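# Wedge a spring tension rod across the box before the bottles

## Task

Put the spring-loaded tension rod inside the box, spanning between its two end walls and staying in place with nothing holding it. It must be perpendicular to those walls, horizontal, off the box floor and just in front of the bottles. The bottles must still be upright in the box at the end.

## Robot and tools

Robot: two Doosan M1013 six-joint arms, left_arm and right_arm, each carrying a Robotiq 2F-85 two-finger gripper with a wrist camera. Calibrated bases in the scene frame: left_arm at (-0.022, +0.525, 0) m, quat_wxyz (+1.000, 0, 0, +0.006); right_arm at (-0.085, -0.454, 0) m, quat_wxyz (+1.000, 0, 0, +0.001).

Frame: every pose, velocity and target is in the scene frame. Origin sits at table-top height halfway between the nominal bases; +x points out over the table, +z up, and left_arm is on the +y side (image left/right does not follow arm names). Reported hand positions may be a few cm off, worse at long reach.

Gripper axes: fingers point along the gripper's +z and close along its y. end_effector_position is the point between the closed pads; closed fingertips reach about 19 mm past it, open ones about 6 mm. A block juts about 10 cm toward the gripper's +x.

The row (used by execute_actions and move): 20 numbers in one flat list covering both arms, always all 20 even if one arm is idle. Numbers 1-10 are left_arm: x, y, z (metres, absolute position target in the scene frame), qw, qx, qy, qz (absolute orientation, w first), then gripper position, force_limit, speed. Numbers 11-20 are the same for right_arm. The three gripper numbers each lie in [-1, 1]. Position: +1 fully open (85 mm), about -0.8 pads touching, -1 close until blocked. force_limit sets motor push; speed sets finger speed (about 20 mm/s at -1, 85 at 0, 150 at +1). Both start at +1. A fast close from well open gives roughly 200-245 N per pad; a slow close at force_limit -1 about 30 N. To keep a gripper unchanged, resend its last three numbers exactly (0 is itself a command). To hold an arm still, resend the whole pose from the last result before it began resting, and repeat the same quaternion every row to keep orientation.

execute_actions(actions, cameras): actions is a list of actions; each action is up to 15 rows, one row per 1/30 s step, the last row held to fill 15 steps. Any target more than 0.6 m from that gripper's current position along any of its axes gets the action refused for both arms. Each step the controller clips the commanded pose to within 70 mm and 16 degrees of the measured pose, so large goals take several actions; the result's "Hand target" shows where the arm was actually sent. An empty list just reports state and images.

move(target, speed, blend, stop_force, zero, blocking, cameras): straight-line path from each arm's Hand target to the absolute pose in target (one row, or a list of up to 15 rows sharing a 10 s cap). speed in m/s, 0.002 to 2, default 0.25 (turn rate up to twice that in rad/s); one value or one per target. blend in m rounds corners in a list. stop_force, 10 to 80 N, one value for both arms, ends an arm's path when push against its motion builds up; use it only slowly, with a small value, and not for an arm that rotates; omit it when backing away from contact. zero (only with stop_force) re-zeros the force reading first (default true). blocking=false returns early while the move runs; not allowed with stop_force. Paths do not avoid obstacles or the other arm; avoid routing a gripper near its own base. The result adds a "move:" line: done, off_target, moving, held, fault, plus limits such as paced or held. done means at rest within 3 mm and 2 degrees, not that nothing was touched.

wait(seconds 0-10): let time pass with arms holding. stop(): brake a running move. zoom_image(camera, region [x0,y0,x1,y1] pixels, at most 504x504) for a closer look. clear_fault(arm): clears a torque or force fault already reported. read_manual(section="licences") only gives licence text. finished_scene(scene): ends the current scene irrevocably; the goal must hold without the robot.

Cameras: cam_head_left, cam_head_right, cam_high, cam_low (504x504), cam_left_wrist, cam_right_wrist (672x504). cameras=[] gives none, null or ["all"] gives all.

Result lines: end_effector_position, end_effector_quat_wxyz, velocities (omitted when Joint velocities read "within noise"), Hand target, Tool commands, joint positions and torques, external joint torques (positive means pushed toward larger joint angle), Flange force along the gripper's x y z (includes held weight; "no reading" near singular poses). Gripper object_status: 0 moving, 1 blocked while opening, 2 blocked while closing (a grip), 3 reached the request or pads met. position_measured is in counts: 3 fully open, ~78 = 60 mm, ~130 = 40 mm, ~180 = 20 mm, ~230 pads together. A new position number only takes effect if it differs by at least 0.01.

Faults: a joint reaching its contact-torque limit (waist and shoulder 323, elbow 152, wrist joints 42.7 N m) or 144 N of outside force on an arm stops that arm until clear_fault. The arms are stiff, so aiming even slightly past a firm contact can trip this. Overheating from holding loads, stretched poses or pushing into unreachable goals brakes an arm for 30-60 s; watch for MOTOR HOT. A clearance check holds back commands bringing the arms too close, but collisions can still happen; hard contact between the arms can fail the task.

Avoid: dropping the rod or releasing it while it moves, knocking bottles over, anything leaving the table, hard impacts or heavy pushes, gripping hard on a part still resting on something, and twisting or overloading the gripper. Loose objects may get small random nudges.

Each tool is called after "Emit:" in YAML: its name, and indented under it one key for each argument.

## Session

Emit:
execute_actions:
  actions: []

Scene clock: 0.00 s.
left_arm: end_effector_position=(+0.6667, +0.3243, +0.1623) position_measured=3 object_status=3 end_effector_quat_wxyz=(-0.216, +0.890, +0.358, +0.181) | right_arm: end_effector_position=(+0.8636, +0.1171, +0.1214) position_measured=3 object_status=3 end_effector_quat_wxyz=(-0.401, +0.597, +0.521, +0.460)
Joint positions: left_arm=[-0.559 0.437 1.72 0.601 1.201 1.545] | right_arm=[0.275 0.939 1.249 1.59 1.087 1.003]
Joint velocities: within noise
Joint torques (N m): no reading
External joint torques (N m): no reading
Flange force (N): no reading
Hand target: left_arm +0.6667, +0.3243, +0.1623; -0.216, +0.890, +0.358, +0.181 | right_arm +0.8636, +0.1171, +0.1214; -0.401, +0.597, +0.521, +0.460
Tool commands: left_gripper/position=+1.0 left_gripper/force_limit=+1.0 left_gripper/speed=+1.0 right_gripper/position=+1.0 right_gripper/force_limit=+1.0 right_gripper/speed=+1.0

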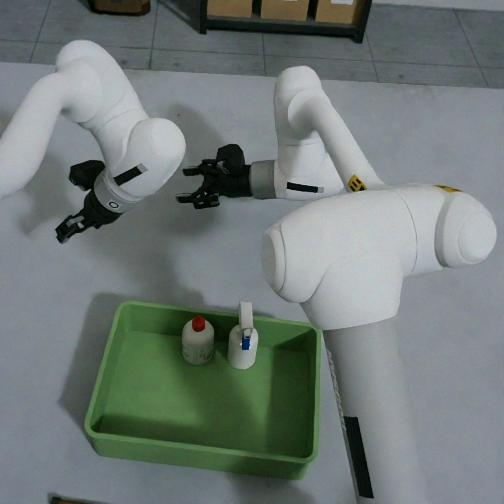

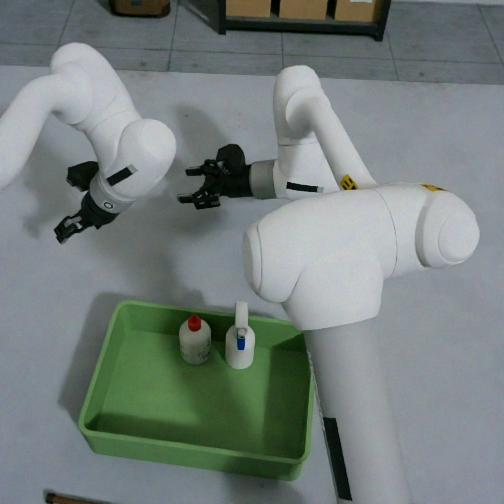

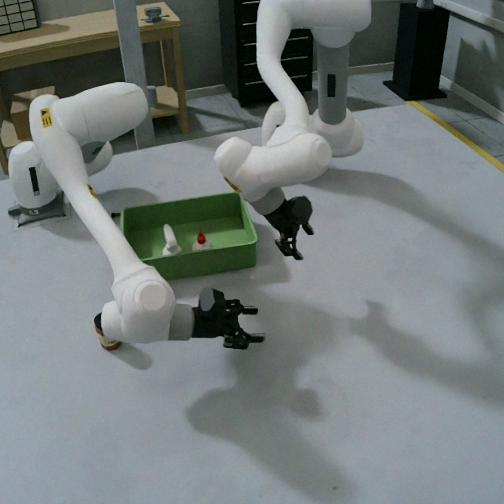

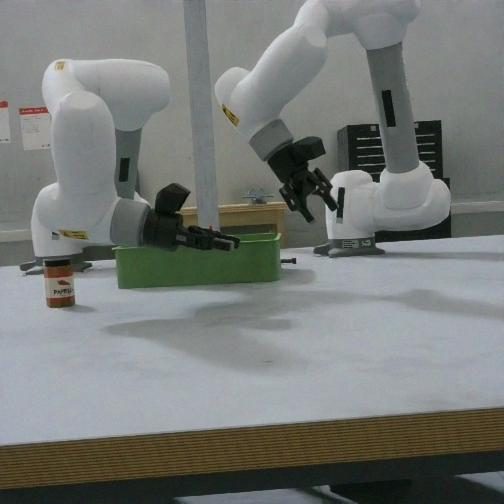

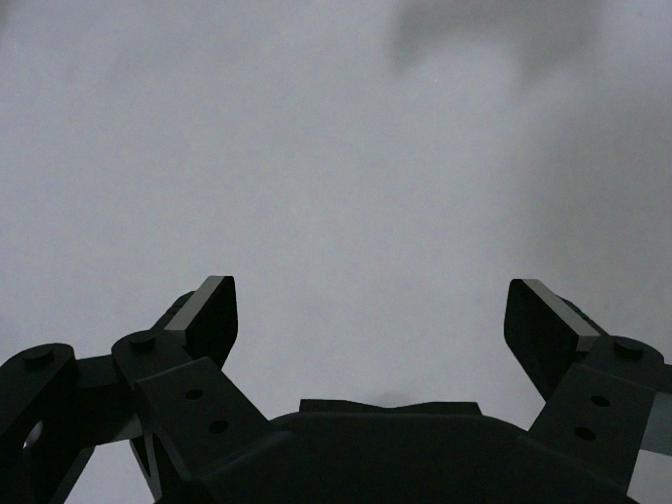

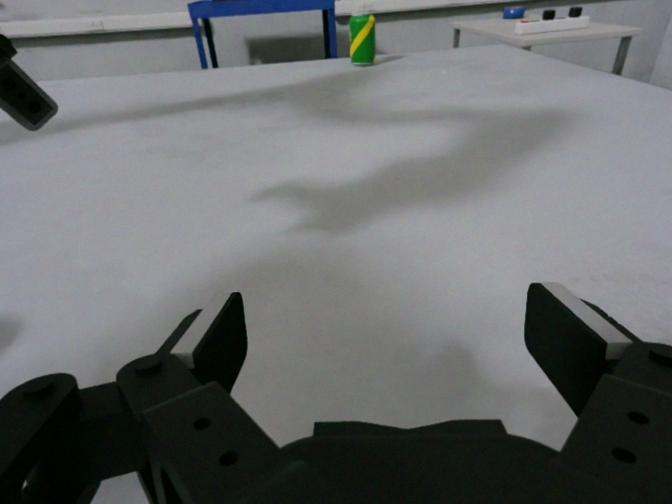

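Emit:
zoom_image:
  camera: "cam_high"
  region: [80, 150, 360, 360]

Emit:
zoom_image:
  camera: "cam_low"
  region: [100, 220, 320, 320]

Emit:
zoom_image:
  camera: "cam_head_right"
  region: [0, 280, 330, 504]

Emit:
zoom_image:
  camera: "cam_head_left"
  region: [0, 280, 330, 504]

Scaled by 1.800.

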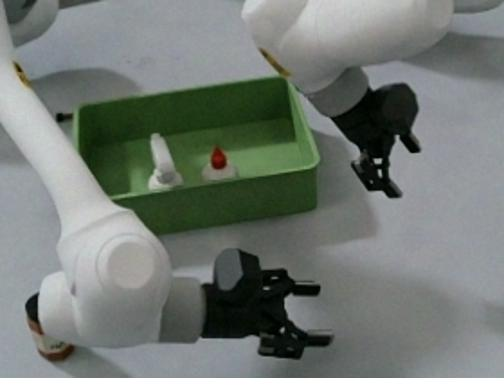

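Scaled by 2.291.

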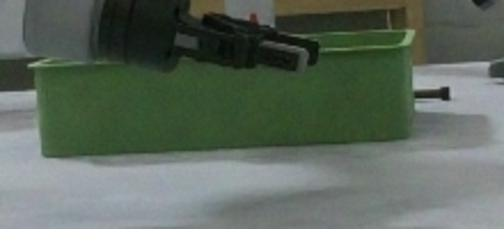

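Scaled by 1.527.

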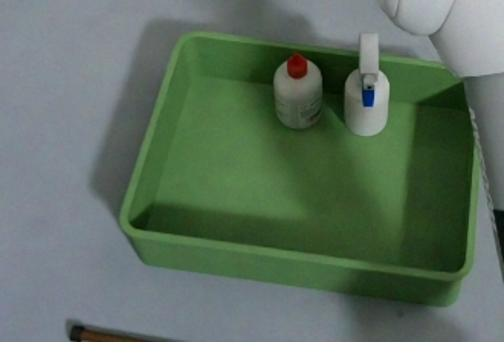

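Scaled by 1.527.

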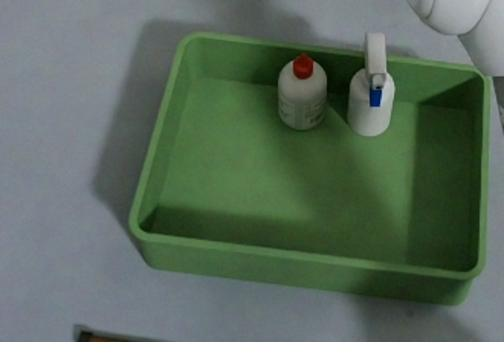

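Emit:
move:
  target:
    - [0.6,0.5,0.4,-0.216,0.890,0.358,0.181,1,-0.5,-0.5,0.75,0.0,0.45,-0.401,0.597,0.521,0.460,1,-0.5,-0.5]
    - [0.5,0.6,0.5,0,0.7071,0.7071,0,1,-0.5,-0.5,0.5,0.0,0.55,0,1,0,0,1,-0.5,-0.5]

Scene clock: 45.50 s.
left_arm: end_effector_position=(+0.5000, +0.6000, +0.5000) position_measured=3 object_status=3 end_effector_quat_wxyz=(+0.000, +0.707, +0.707, +0.000) | right_arm: end_effector_position=(+0.5000, +0.0000, +0.5500) position_measured=3 object_status=3 end_effector_quat_wxyz=(+0.000, +1.000, +0.000, +0.000)
Joint positions: left_arm=[0.065 -0.053 1.594 0 1.601 1.649] | right_arm=[0.612 0.309 1.09 0 1.742 3.755]
Joint velocities: within noise
Joint torques (N m): left_arm=[-1.34 -38.03 -38.92 5 0.45 -0.68] | right_arm=[-0.13 -72.46 -42.1 4.41 0.3 0.3]
External joint torques (N m): left_arm=[1.48 0.35 -4.34 -0.52 -0.46 0.68] | right_arm=[-0.12 -0.49 0.46 -0.23 -0.37 -0.3]
Flange force (N): left_arm=[5.1 6.8 -7.2] | right_arm=[-1.4 1.8 1.9]
Hand target: left_arm +0.5000, +0.6000, +0.5000; +0.000, +0.707, +0.707, +0.000 | right_arm +0.5000, +0.0000, +0.5500; +0.000, +1.000, +0.000, +0.000
Off the commanded pose: left_arm 0.000 m, 0 deg | right_arm 0.000 m, 0 deg.
move: done

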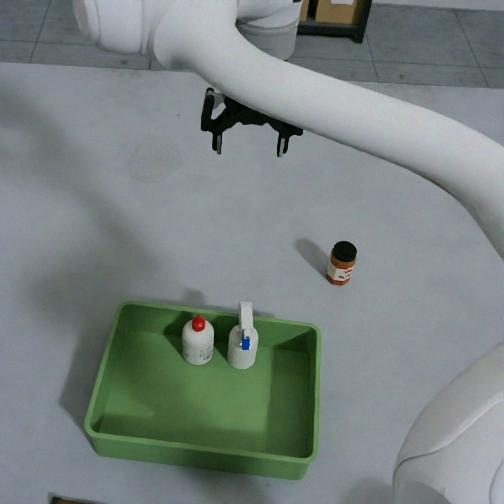

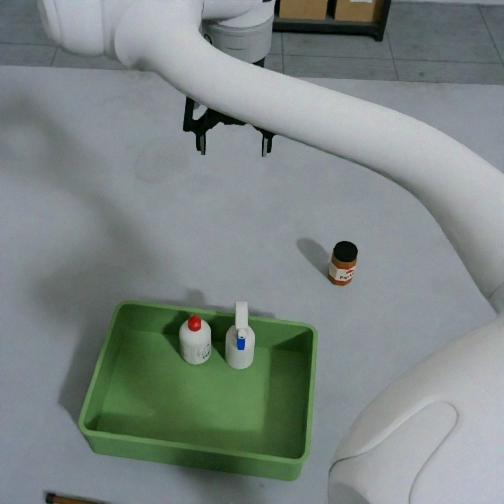

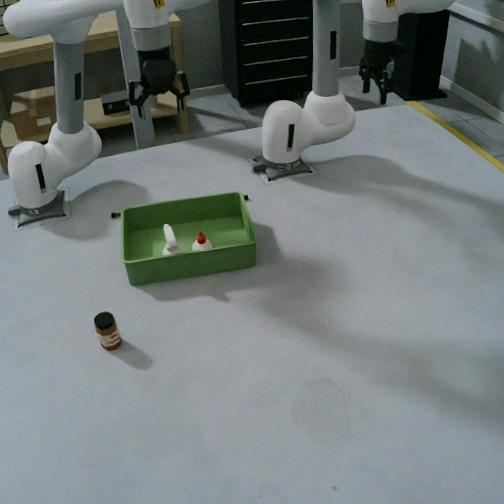

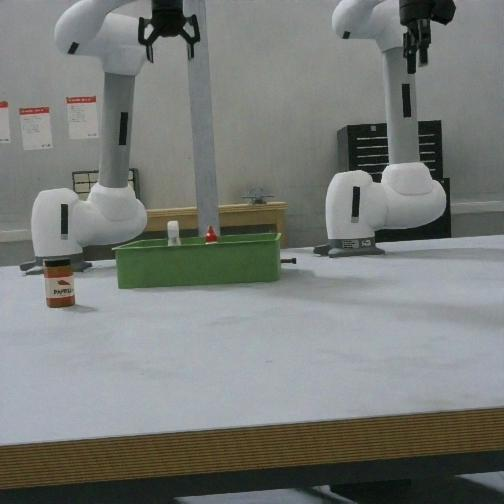

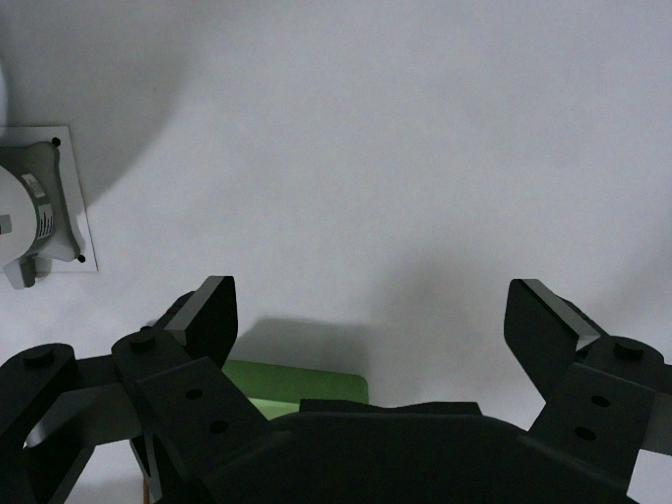

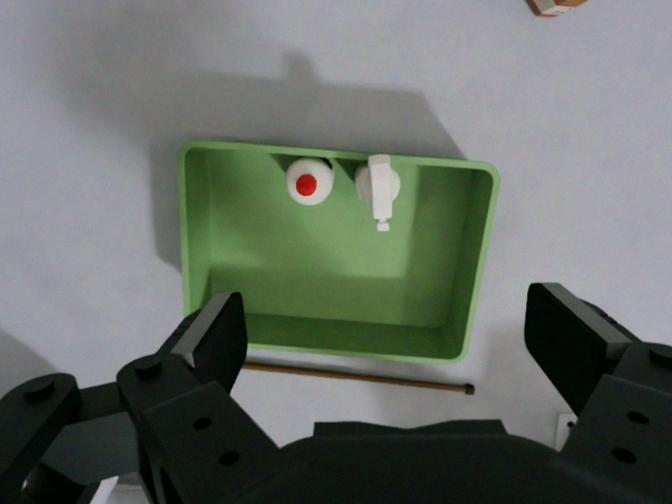

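Emit:
move:
  target:
    - [0.3,0.35,0.45,0,0.7071,0.7071,0,1,-0.5,-0.5,0.35,-0.2,0.45,0,0.7071,-0.7071,0,1,-0.5,-0.5]
    - [0.12,0.2,0.35,0,0.7071,0.7071,0,1,-0.5,-0.5,0.12,-0.2,0.35,0,0.7071,-0.7071,0,1,-0.5,-0.5]

Scene clock: 88.80 s.
left_arm: end_effector_position=(+0.1200, +0.2001, +0.3500) position_measured=3 object_status=3 end_effector_quat_wxyz=(+0.000, +0.707, +0.707, +0.000) | right_arm: end_effector_position=(+0.1200, -0.2000, +0.3500) position_measured=3 object_status=3 end_effector_quat_wxyz=(+0.000, +0.707, -0.707, +0.000)
Joint positions: left_arm=[-1.27 -0.324 2.078 0 1.387 0.314] | right_arm=[0.784 -0.375 2.109 0 1.407 5.498]
Joint velocities: within noise
Joint torques (N m): left_arm=[-0.83 -10.29 -38.16 4.9 0.54 -0.72] | right_arm=[-0.88 -5.26 -41.94 4.4 0.35 0.31]
External joint torques (N m): left_arm=[0.84 1.24 -4.38 -0.54 -0.47 0.72] | right_arm=[0.7 1.87 0.37 -0.23 -0.32 -0.31]
Flange force (N): left_arm=[-5.7 7.3 -5.7] | right_arm=[-3.4 -1.2 1.8]
Hand target: left_arm +0.1200, +0.2000, +0.3500; +0.000, +0.707, +0.707, +0.000 | right_arm +0.1200, -0.2000, +0.3500; +0.000, +0.707, -0.707, +0.000
Off the commanded pose: left_arm 0.000 m, 0 deg | right_arm 0.000 m, 0 deg.
move: done

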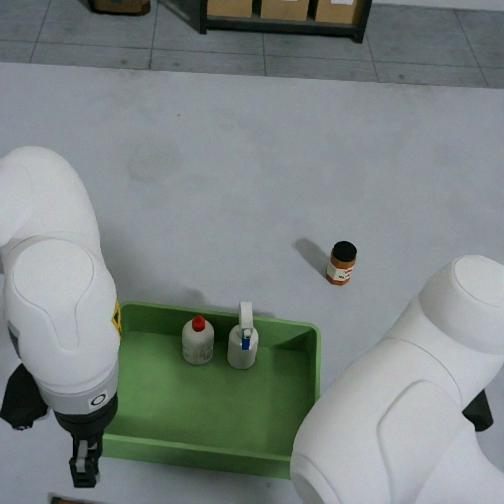

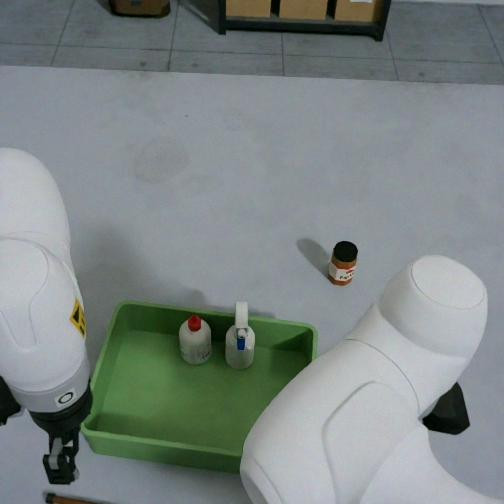

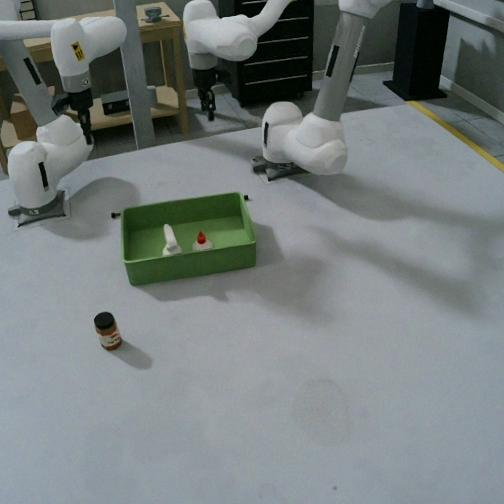

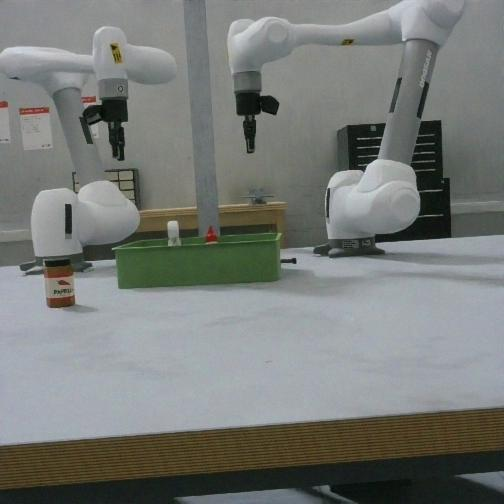

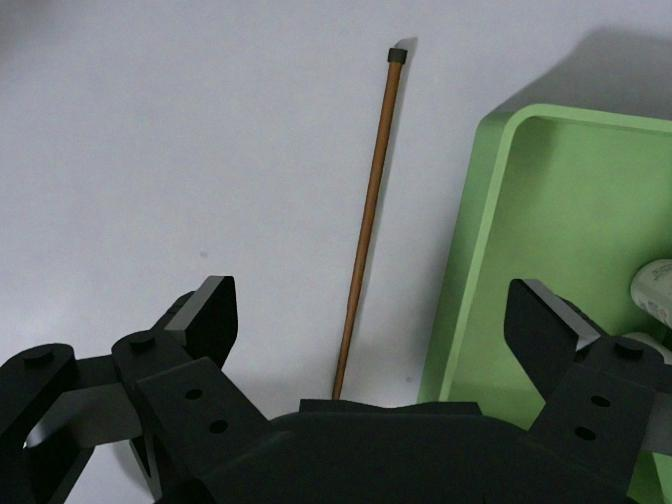

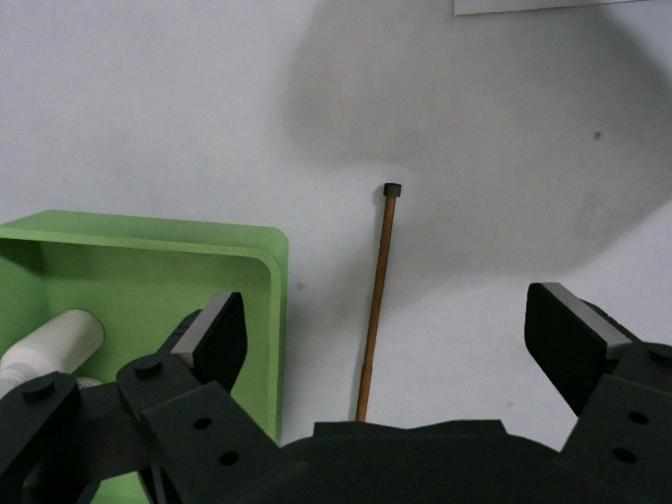

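Emit:
move:
  target: [0.155,0.21,0.12,0,0.7431,0.6691,0,0,-0.5,-0.5,0.08,-0.09,0.12,0,0.6691,-0.7431,0,0,-0.5,-0.5]
  speed: 0.15

Scene clock: 125.90 s.
left_arm: end_effector_position=(+0.1550, +0.2100, +0.1200) position_measured=129 object_status=3 end_effector_quat_wxyz=(+0.000, +0.743, +0.669, +0.000) | right_arm: end_effector_position=(+0.0800, -0.0900, +0.1200) position_measured=129 object_status=3 end_effector_quat_wxyz=(+0.000, -0.669, +0.743, +0.000)
Joint positions: left_arm=[-1.168 -0.11 2.382 0 0.87 0.521] | right_arm=[1.057 -0.043 2.322 0 0.863 5.876]
Joint velocities: within noise
Joint torques (N m): left_arm=[-1.08 -21.95 -28.91 3.93 0.57 -0.68] | right_arm=[-0.39 -29.29 -32.02 3.63 0.46 0.28]
External joint torques (N m): left_arm=[1.13 0.67 -4.11 -0.53 -0.51 0.68] | right_arm=[0.51 1.81 0.07 -0.4 -0.4 -0.28]
Flange force (N): left_arm=[-3.7 8.8 -2.1] | right_arm=[-3.1 -0.4 3.6]
Hand target: left_arm +0.1550, +0.2100, +0.1200; +0.000, +0.743, +0.669, +0.000 | right_arm +0.0800, -0.0900, +0.1200; +0.000, -0.669, +0.743, +0.000
Off the commanded pose: left_arm 0.000 m, 0 deg | right_arm 0.000 m, 0 deg.
move: done

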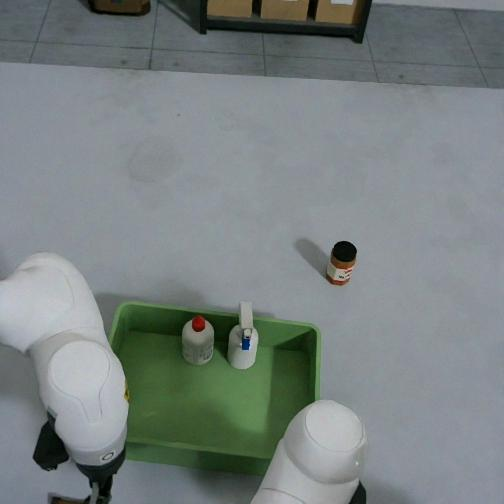

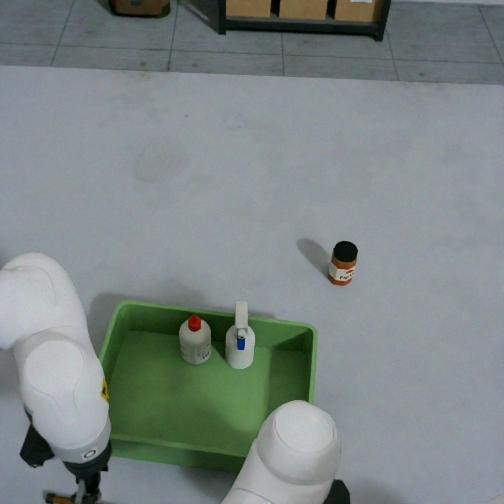

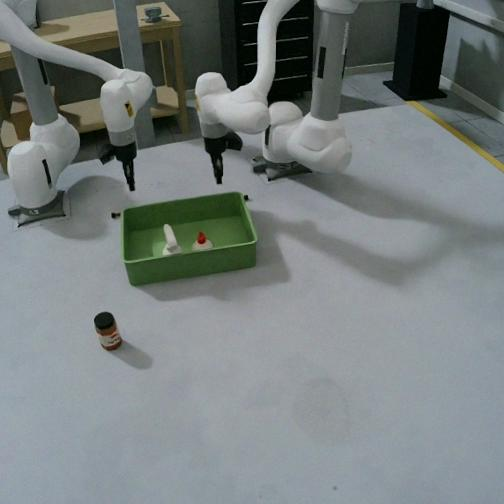

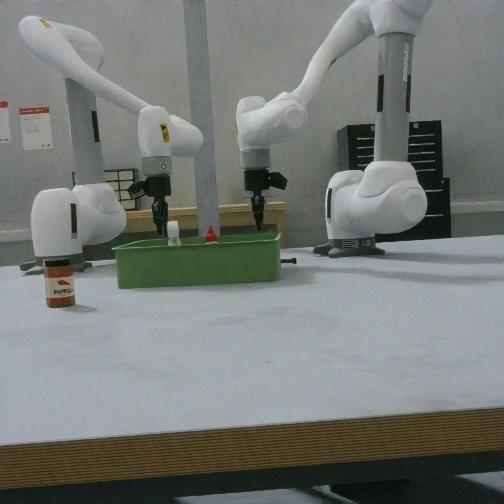

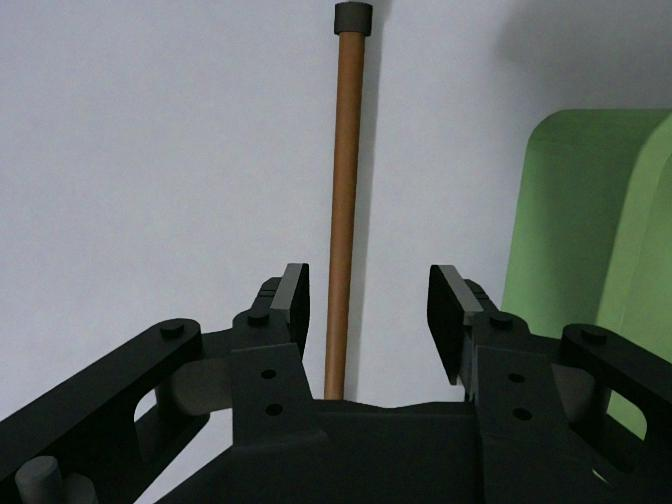

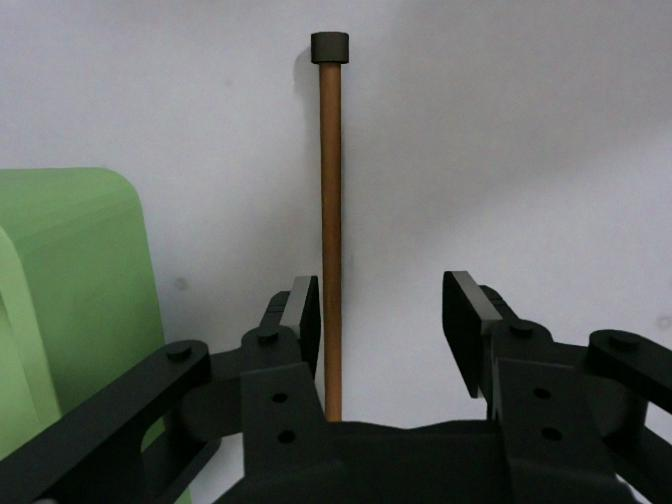

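Emit:
move:
  target: [0.15,0.21,0.05,0,0.7576,0.6527,0,-0.2,-0.5,-0.5,0.096,-0.09,0.05,0,0.6691,-0.7431,0,-0.2,-0.5,-0.5]
  speed: 0.1
  cameras: ["cam_left_wrist","cam_right_wrist","cam_low"]

Scene clock: 147.00 s.
left_arm: end_effector_position=(+0.1500, +0.2100, +0.0500) position_measured=154 object_status=3 end_effector_quat_wxyz=(+0.000, +0.758, +0.653, +0.000) | right_arm: end_effector_position=(+0.0960, -0.0900, +0.0500) position_measured=154 object_status=3 end_effector_quat_wxyz=(+0.000, -0.669, +0.743, +0.000)
Joint positions: left_arm=[-1.181 0.007 2.453 0 0.682 0.551] | right_arm=[1.023 0.081 2.373 0 0.687 5.841]
Joint velocities: within noise
Joint torques (N m): left_arm=[-1.14 -28.92 -23.77 3.36 0.51 -0.66] | right_arm=[-0.52 -35.57 -26.47 2.81 0.44 0.25]
External joint torques (N m): left_arm=[1.01 0.99 -3.43 -0.56 -0.45 0.66] | right_arm=[0.38 0.62 -0.28 -0.12 -0.38 -0.25]
Flange force (N): left_arm=[-3.3 8.3 0.3] | right_arm=[-1.4 -0.2 1.9]
Hand target: left_arm +0.1500, +0.2100, +0.0500; +0.000, +0.758, +0.653, +0.000 | right_arm +0.0960, -0.0900, +0.0500; +0.000, -0.669, +0.743, +0.000
Off the commanded pose: left_arm 0.000 m, 0 deg | right_arm 0.000 m, 0 deg.
move: done
Images, in order (width x height): cam_low 504x504, cam_left_wrist 672x504, cam_right_wrist 672x504.

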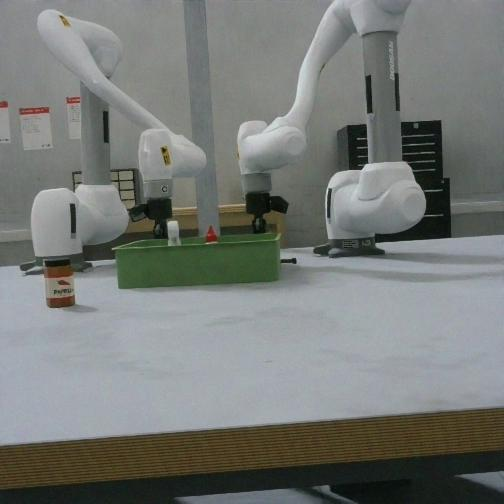

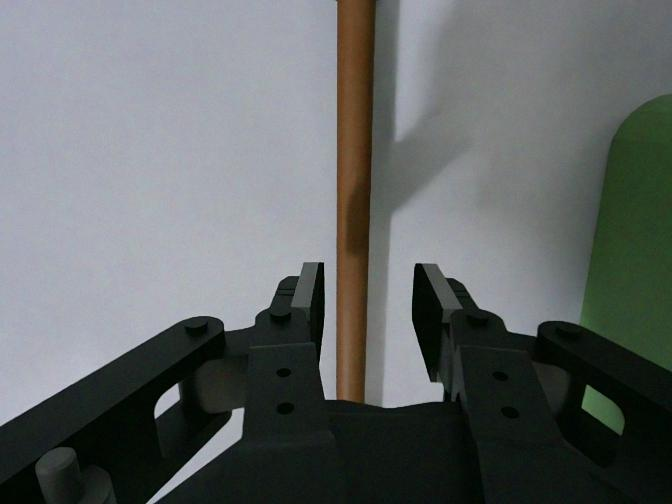

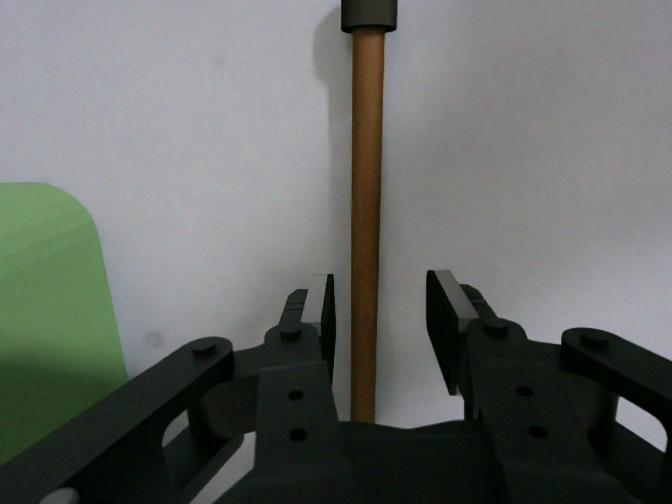

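Emit:
move:
  target: [0.146,0.21,-0.01,0,0.7576,0.6527,0,-0.2,-0.5,-0.5,0.099,-0.09,-0.01,0,0.6691,-0.7431,0,-0.2,-0.5,-0.5]
  speed: 0.012
  stop_force: 10
  cameras: ["cam_left_wrist","cam_right_wrist"]

Scene clock: 157.27 s.
left_arm: end_effector_position=(+0.1479, +0.2100, +0.0182) position_measured=154 object_status=3 end_effector_quat_wxyz=(+0.000, +0.758, +0.653, +0.000) | right_arm: end_effector_position=(+0.0976, -0.0900, +0.0183) position_measured=154 object_status=3 end_effector_quat_wxyz=(+0.000, -0.669, +0.743, +0.000)
Joint positions: left_arm=[-1.186 0.072 2.479 0 0.591 0.546] | right_arm=[1.019 0.142 2.395 0 0.605 5.838]
Joint velocities: within noise
Joint torques (N m): left_arm=[-4.33 -2.31 -8.78 1.77 -5.8 -0.48] | right_arm=[-0.42 -7.71 -11.7 2.73 -5.91 0.13]
External joint torques (N m): left_arm=[4.26 -29.04 -15.26 0.7 5.86 0.48] | right_arm=[0.47 -30.77 -12.27 -0.3 5.97 -0.13]
Flange force (N): left_arm=[19.6 1.9 -91.3] | right_arm=[16.8 7.2 -83.7]
Hand target: left_arm +0.1479, +0.2100, +0.0182; +0.000, +0.758, +0.653, +0.000 | right_arm +0.0976, -0.0900, +0.0183; +0.000, -0.669, +0.743, +0.000
Off the commanded pose: left_arm 0.028 m, 0 deg | right_arm 0.028 m, 0 deg.
move: contact (left_arm, right_arm)
Images, in order (width x height): cam_left_wrist 672x504, cam_right_wrist 672x504.

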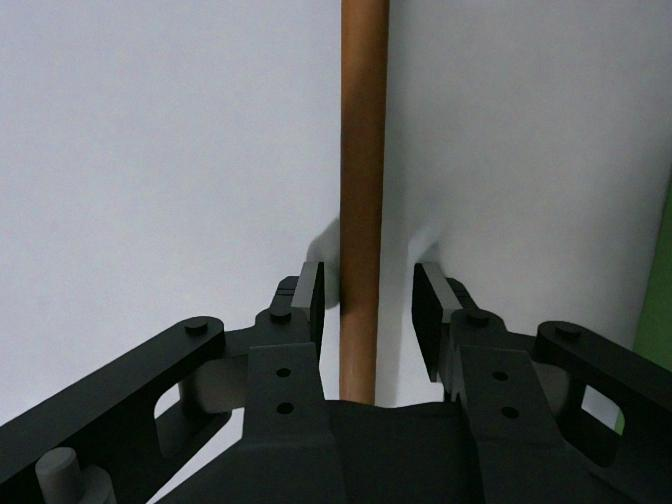

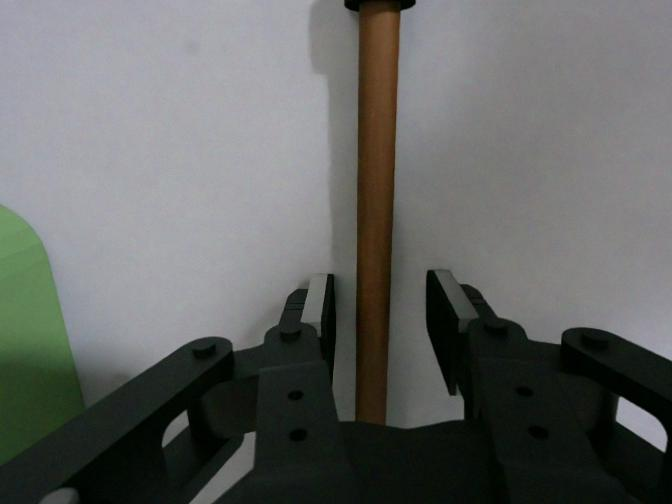

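Emit:
move:
  target:
    - [0.145,0.21,0.0235,0,0.7576,0.6527,0,-0.2,-1,-1,0.0995,-0.09,0.0235,0,0.6691,-0.7431,0,-0.2,-1,-1]
    - [0.145,0.21,0.0235,0,0.7576,0.6527,0,-1,-0.5,-1,0.0995,-0.09,0.0235,0,0.6691,-0.7431,0,-1,-0.5,-1]
  speed: 0.05
  cameras: ["cam_left_wrist","cam_right_wrist"]

Scene clock: 167.93 s.
left_arm: end_effector_position=(+0.1450, +0.2100, +0.0235) position_measured=200 object_status=2 end_effector_quat_wxyz=(+0.000, +0.758, +0.653, +0.000) | right_arm: end_effector_position=(+0.0995, -0.0900, +0.0235) position_measured=205 object_status=0 end_effector_quat_wxyz=(+0.000, -0.669, +0.743, +0.000)
Joint positions: left_arm=[-1.194 0.058 2.478 0 0.606 0.539] | right_arm=[1.015 0.133 2.39 0 0.619 5.834]
Joint velocities: within noise
Joint torques (N m): left_arm=[-0.39 -30.81 -21.04 3.39 0.35 -0.81] | right_arm=[0.43 -37.79 -23.29 2.41 0.52 -0.11]
External joint torques (N m): left_arm=[0.38 0.25 -3.5 -0.86 -0.29 0.81] | right_arm=[-0.54 -0.18 -1.18 0.07 -0.47 0.11]
Flange force (N): left_arm=[-3.2 6.5 -1.2] | right_arm=[-1.1 -1.5 0.1]
Hand target: left_arm +0.1450, +0.2100, +0.0235; +0.000, +0.758, +0.653, +0.000 | right_arm +0.0995, -0.0900, +0.0235; +0.000, -0.669, +0.743, +0.000
Off the commanded pose: left_arm 0.000 m, 0 deg | right_arm 0.000 m, 0 deg.
move: done
Images, in order (width x height): cam_left_wrist 672x504, cam_right_wrist 672x504.

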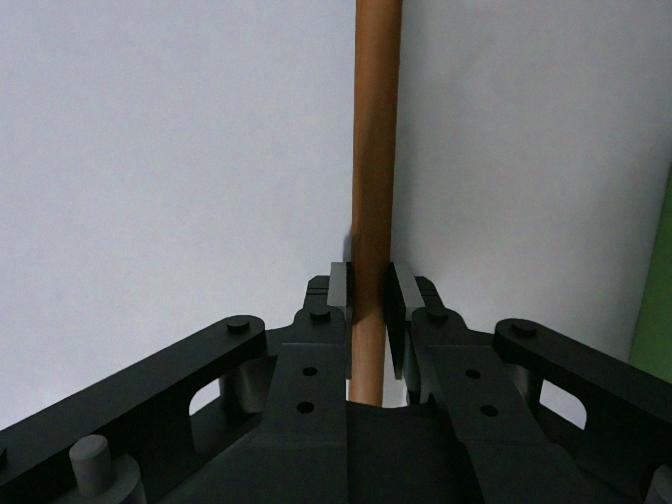

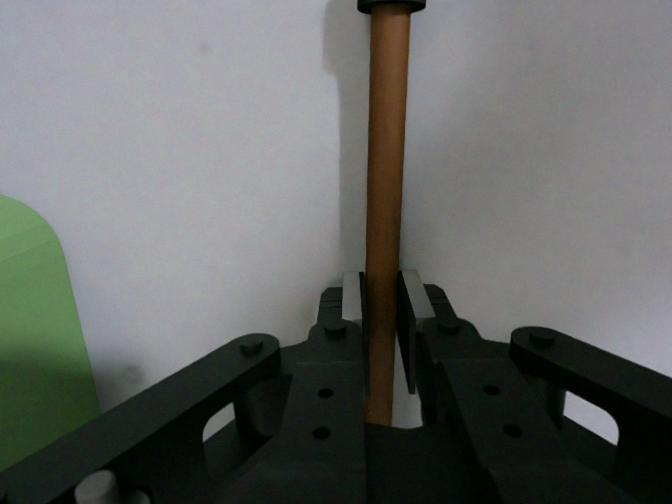

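Emit:
move:
  target:
    - [0.145,0.21,0.30,0,0.7576,0.6527,0,-1,-0.5,-1,0.0995,-0.09,0.30,0,0.6691,-0.7431,0,-1,-0.5,-1]
    - [0.355,0.21,0.30,0,0.7576,0.6527,0,-1,-0.5,-1,0.3095,-0.09,0.30,0,0.6691,-0.7431,0,-1,-0.5,-1]
  speed: 0.12
  blend: [0.04,0]

Scene clock: 181.10 s.
left_arm: end_effector_position=(+0.3550, +0.2100, +0.3000) position_measured=200 object_status=2 end_effector_quat_wxyz=(+0.000, +0.758, +0.653, +0.000) | right_arm: end_effector_position=(+0.3095, -0.0900, +0.3000) position_measured=205 object_status=2 end_effector_quat_wxyz=(+0.000, -0.669, +0.743, +0.000)
Joint positions: left_arm=[-0.779 -0.062 1.967 0 1.237 0.953] | right_arm=[0.679 0.012 1.894 0 1.235 5.498]
Joint velocities: within noise
Joint torques (N m): left_arm=[-4.08 -34.43 -39.54 3.17 -1.28 -0.73] | right_arm=[2.73 -40.72 -42.6 5.99 -1.1 -0.14]
External joint torques (N m): left_arm=[3.99 0.41 -1.29 1.05 1.32 0.73] | right_arm=[-3.08 -0.03 2.84 -2 1.14 0.14]
Flange force (N): left_arm=[6.6 7.7 -4.1] | right_arm=[7.4 -0.8 1.6]
Hand target: left_arm +0.3550, +0.2100, +0.3000; +0.000, +0.758, +0.653, +0.000 | right_arm +0.3095, -0.0900, +0.3000; +0.000, -0.669, +0.743, +0.000
Off the commanded pose: left_arm 0.000 m, 0 deg | right_arm 0.000 m, 0 deg.
move: done

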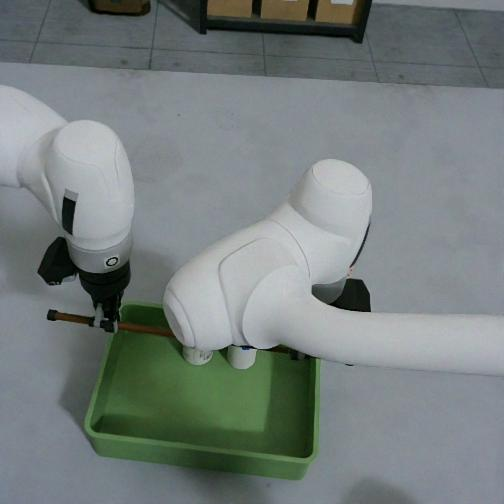

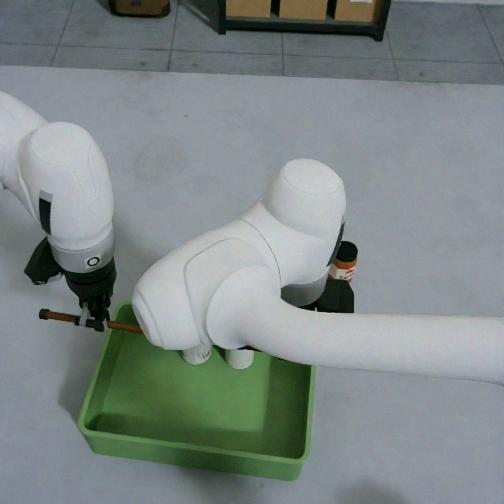

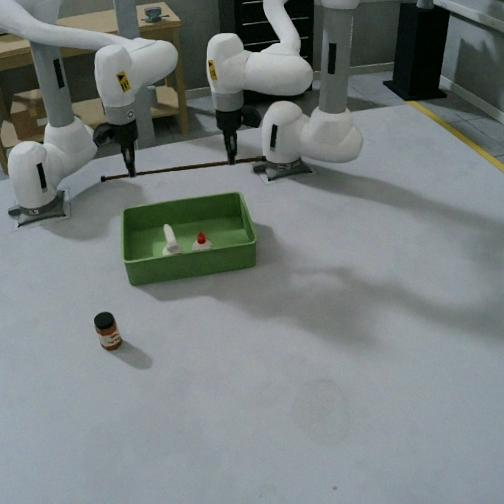

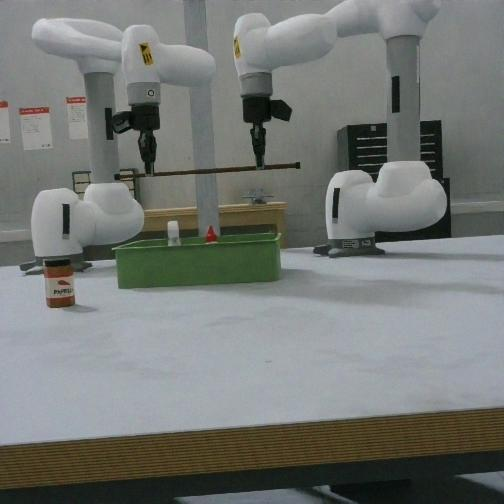

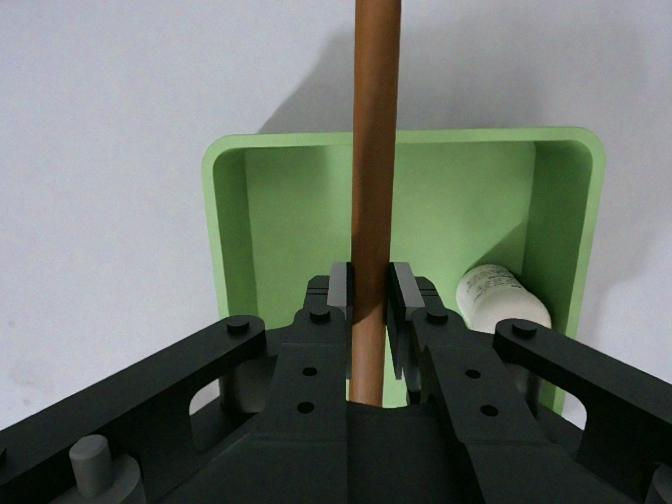

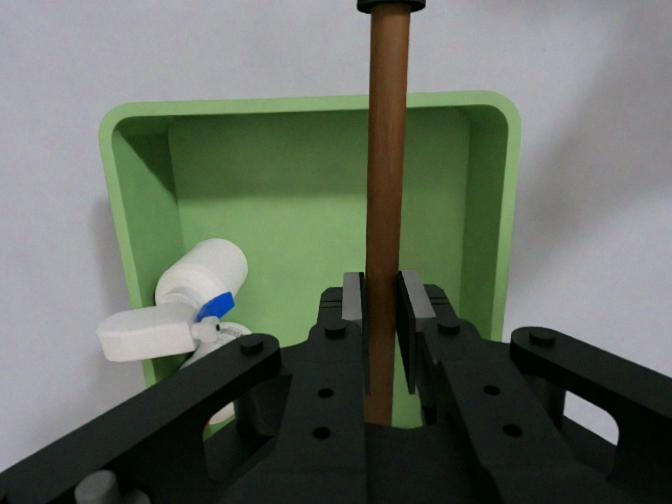

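Emit:
zoom_image:
  camera: "cam_left_wrist"
  region: [180, 100, 640, 340]

Emit:
zoom_image:
  camera: "cam_right_wrist"
  region: [80, 60, 560, 340]

Emit:
zoom_image:
  camera: "cam_low"
  region: [100, 140, 320, 300]

Emit:
zoom_image:
  camera: "cam_high"
  region: [80, 130, 300, 300]

Scaled by 1.096.

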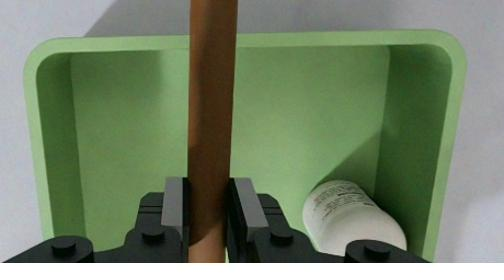

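Scaled by 1.050.

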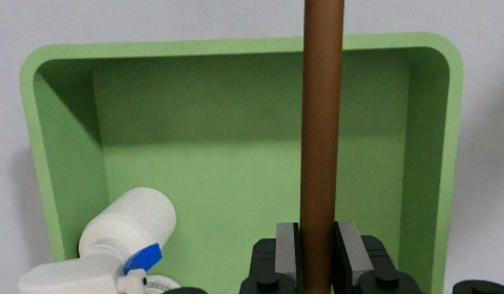

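Scaled by 2.291.

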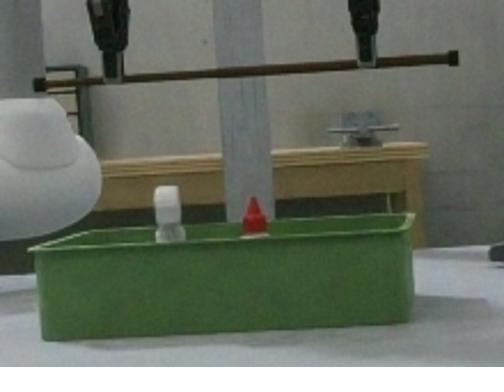

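Scaled by 2.291.

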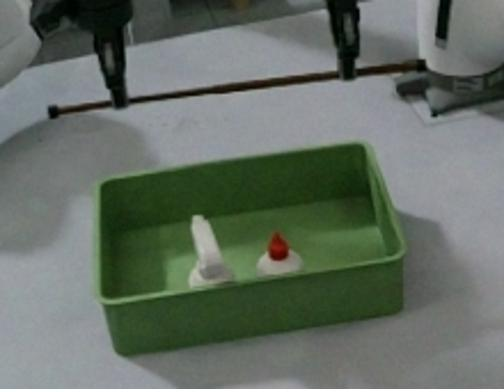

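Emit:
move:
  target:
    - [0.353,0.21,0.30,0,0.7530,0.6580,0,-1,-0.5,-1,0.3115,-0.09,0.30,0,0.6743,-0.7385,0,-1,-0.5,-1]
    - [0.353,0.21,0.30,0,0.7530,0.6580,0,-0.98,1,-1,0.3115,-0.09,0.30,0,0.6743,-0.7385,0,-1,-0.5,-1]
  speed: 0.05
  cameras: []

Emit:
move:
  target: [0.353,0.21,0.30,0,0.7530,0.6580,0,-0.98,1,-1,0.3115,-0.09,0.30,0,0.6743,-0.7385,0,-0.5,-0.5,-1]
  speed: 0.05

Scene clock: 230.70 s.
left_arm: end_effector_position=(+0.3530, +0.2100, +0.3000) position_measured=204 object_status=0 end_effector_quat_wxyz=(+0.000, +0.753, +0.658, +0.000) | right_arm: end_effector_position=(+0.3115, -0.0900, +0.3000) position_measured=205 object_status=2 end_effector_quat_wxyz=(+0.000, -0.674, +0.738, +0.000)
Joint positions: left_arm=[-0.782 -0.065 1.969 0 1.238 0.936] | right_arm=[0.677 0.015 1.892 0 1.235 5.481]
Joint velocities: within noise
Joint torques (N m): left_arm=[-3.93 -34.07 -39.7 3.2 -1.34 -0.82] | right_arm=[3.2 -41.58 -42.6 6.01 -0.97 -0.14]
External joint torques (N m): left_arm=[3.81 0.32 -1.18 1.01 1.37 0.82] | right_arm=[-3.06 0.37 2.86 -2.01 1.01 0.14]
Flange force (N): left_arm=[6.5 7.5 -4.1] | right_arm=[6.9 -1.1 2.1]
Hand target: left_arm +0.3530, +0.2100, +0.3000; +0.000, +0.753, +0.658, +0.000 | right_arm +0.3115, -0.0900, +0.3000; +0.000, -0.674, +0.738, +0.000
Off the commanded pose: left_arm 0.000 m, 0 deg | right_arm 0.000 m, 0 deg.
move: done
No camera images: "cameras" was empty.

Scene clock: 231.23 s.
left_arm: end_effector_position=(+0.3530, +0.2100, +0.3000) position_measured=204 object_status=2 end_effector_quat_wxyz=(+0.000, +0.753, +0.658, +0.000) | right_arm: end_effector_position=(+0.3115, -0.0900, +0.3000) position_measured=192 object_status=0 end_effector_quat_wxyz=(+0.000, -0.674, +0.738, +0.000)
Joint positions: left_arm=[-0.782 -0.065 1.969 0 1.238 0.936] | right_arm=[0.677 0.015 1.892 0 1.235 5.481]
Joint velocities: within noise
Joint torques (N m): left_arm=[-1.02 -35.27 -37.22 4.59 0.44 -0.67] | right_arm=[-0.61 -41.96 -39.94 4.22 0.35 0.3]
External joint torques (N m): left_arm=[1.12 0.89 -3.77 -0.36 -0.4 0.67] | right_arm=[0.46 0.85 0.17 -0.23 -0.3 -0.3]
Flange force (N): left_arm=[-0.9 8.4 -3.9] | right_arm=[-1.0 -0.5 1.3]
Hand target: left_arm +0.3530, +0.2100, +0.3000; +0.000, +0.753, +0.658, +0.000 | right_arm +0.3115, -0.0900, +0.3000; +0.000, -0.674, +0.738, +0.000
Off the commanded pose: left_arm 0.000 m, 0 deg | right_arm 0.000 m, 0 deg.
move: done

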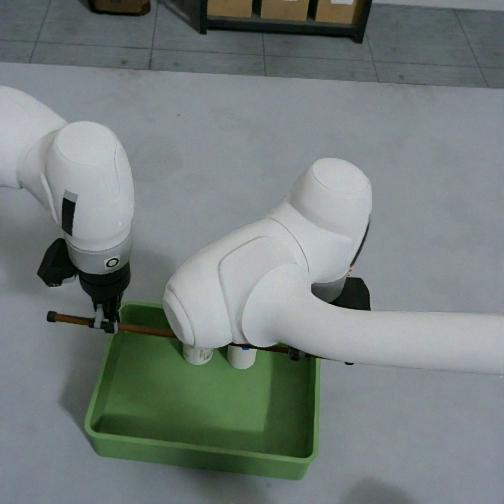

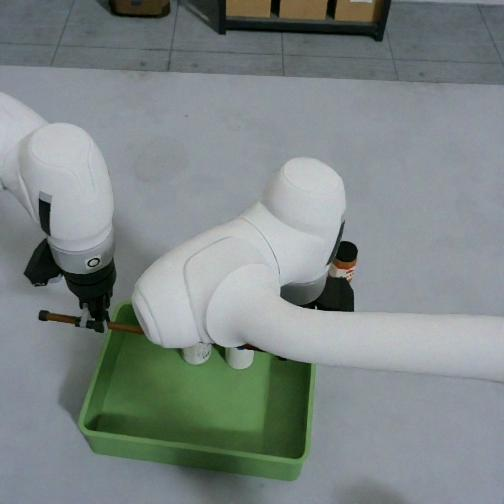

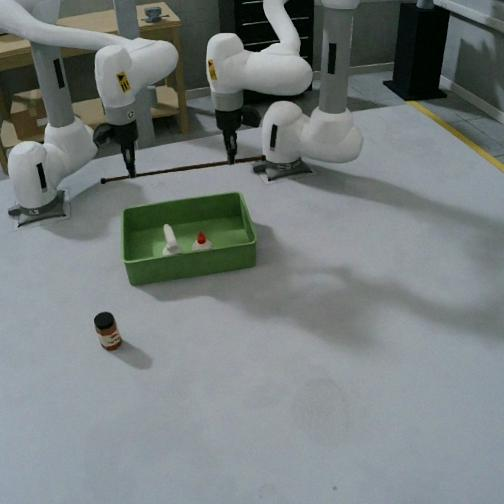

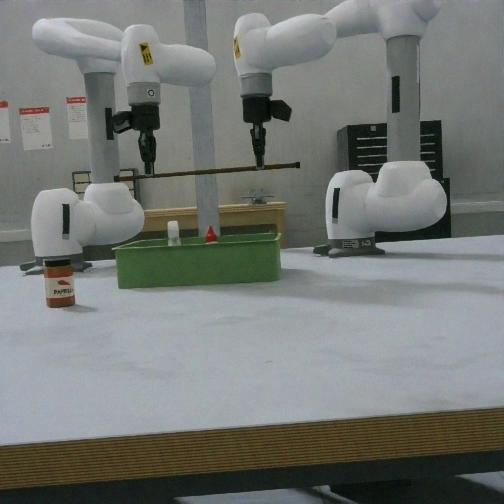

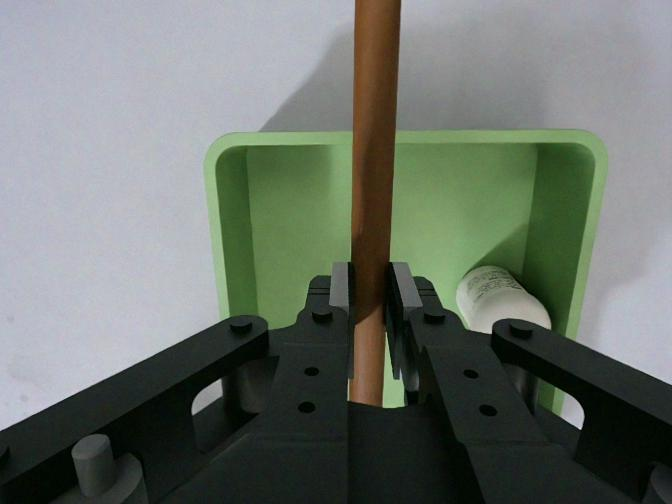

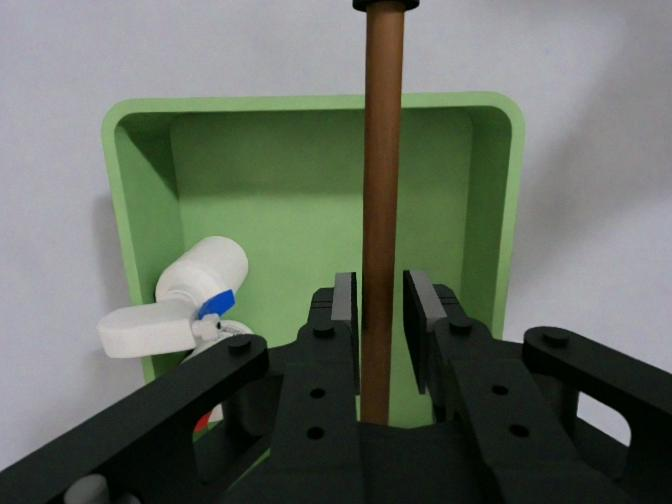

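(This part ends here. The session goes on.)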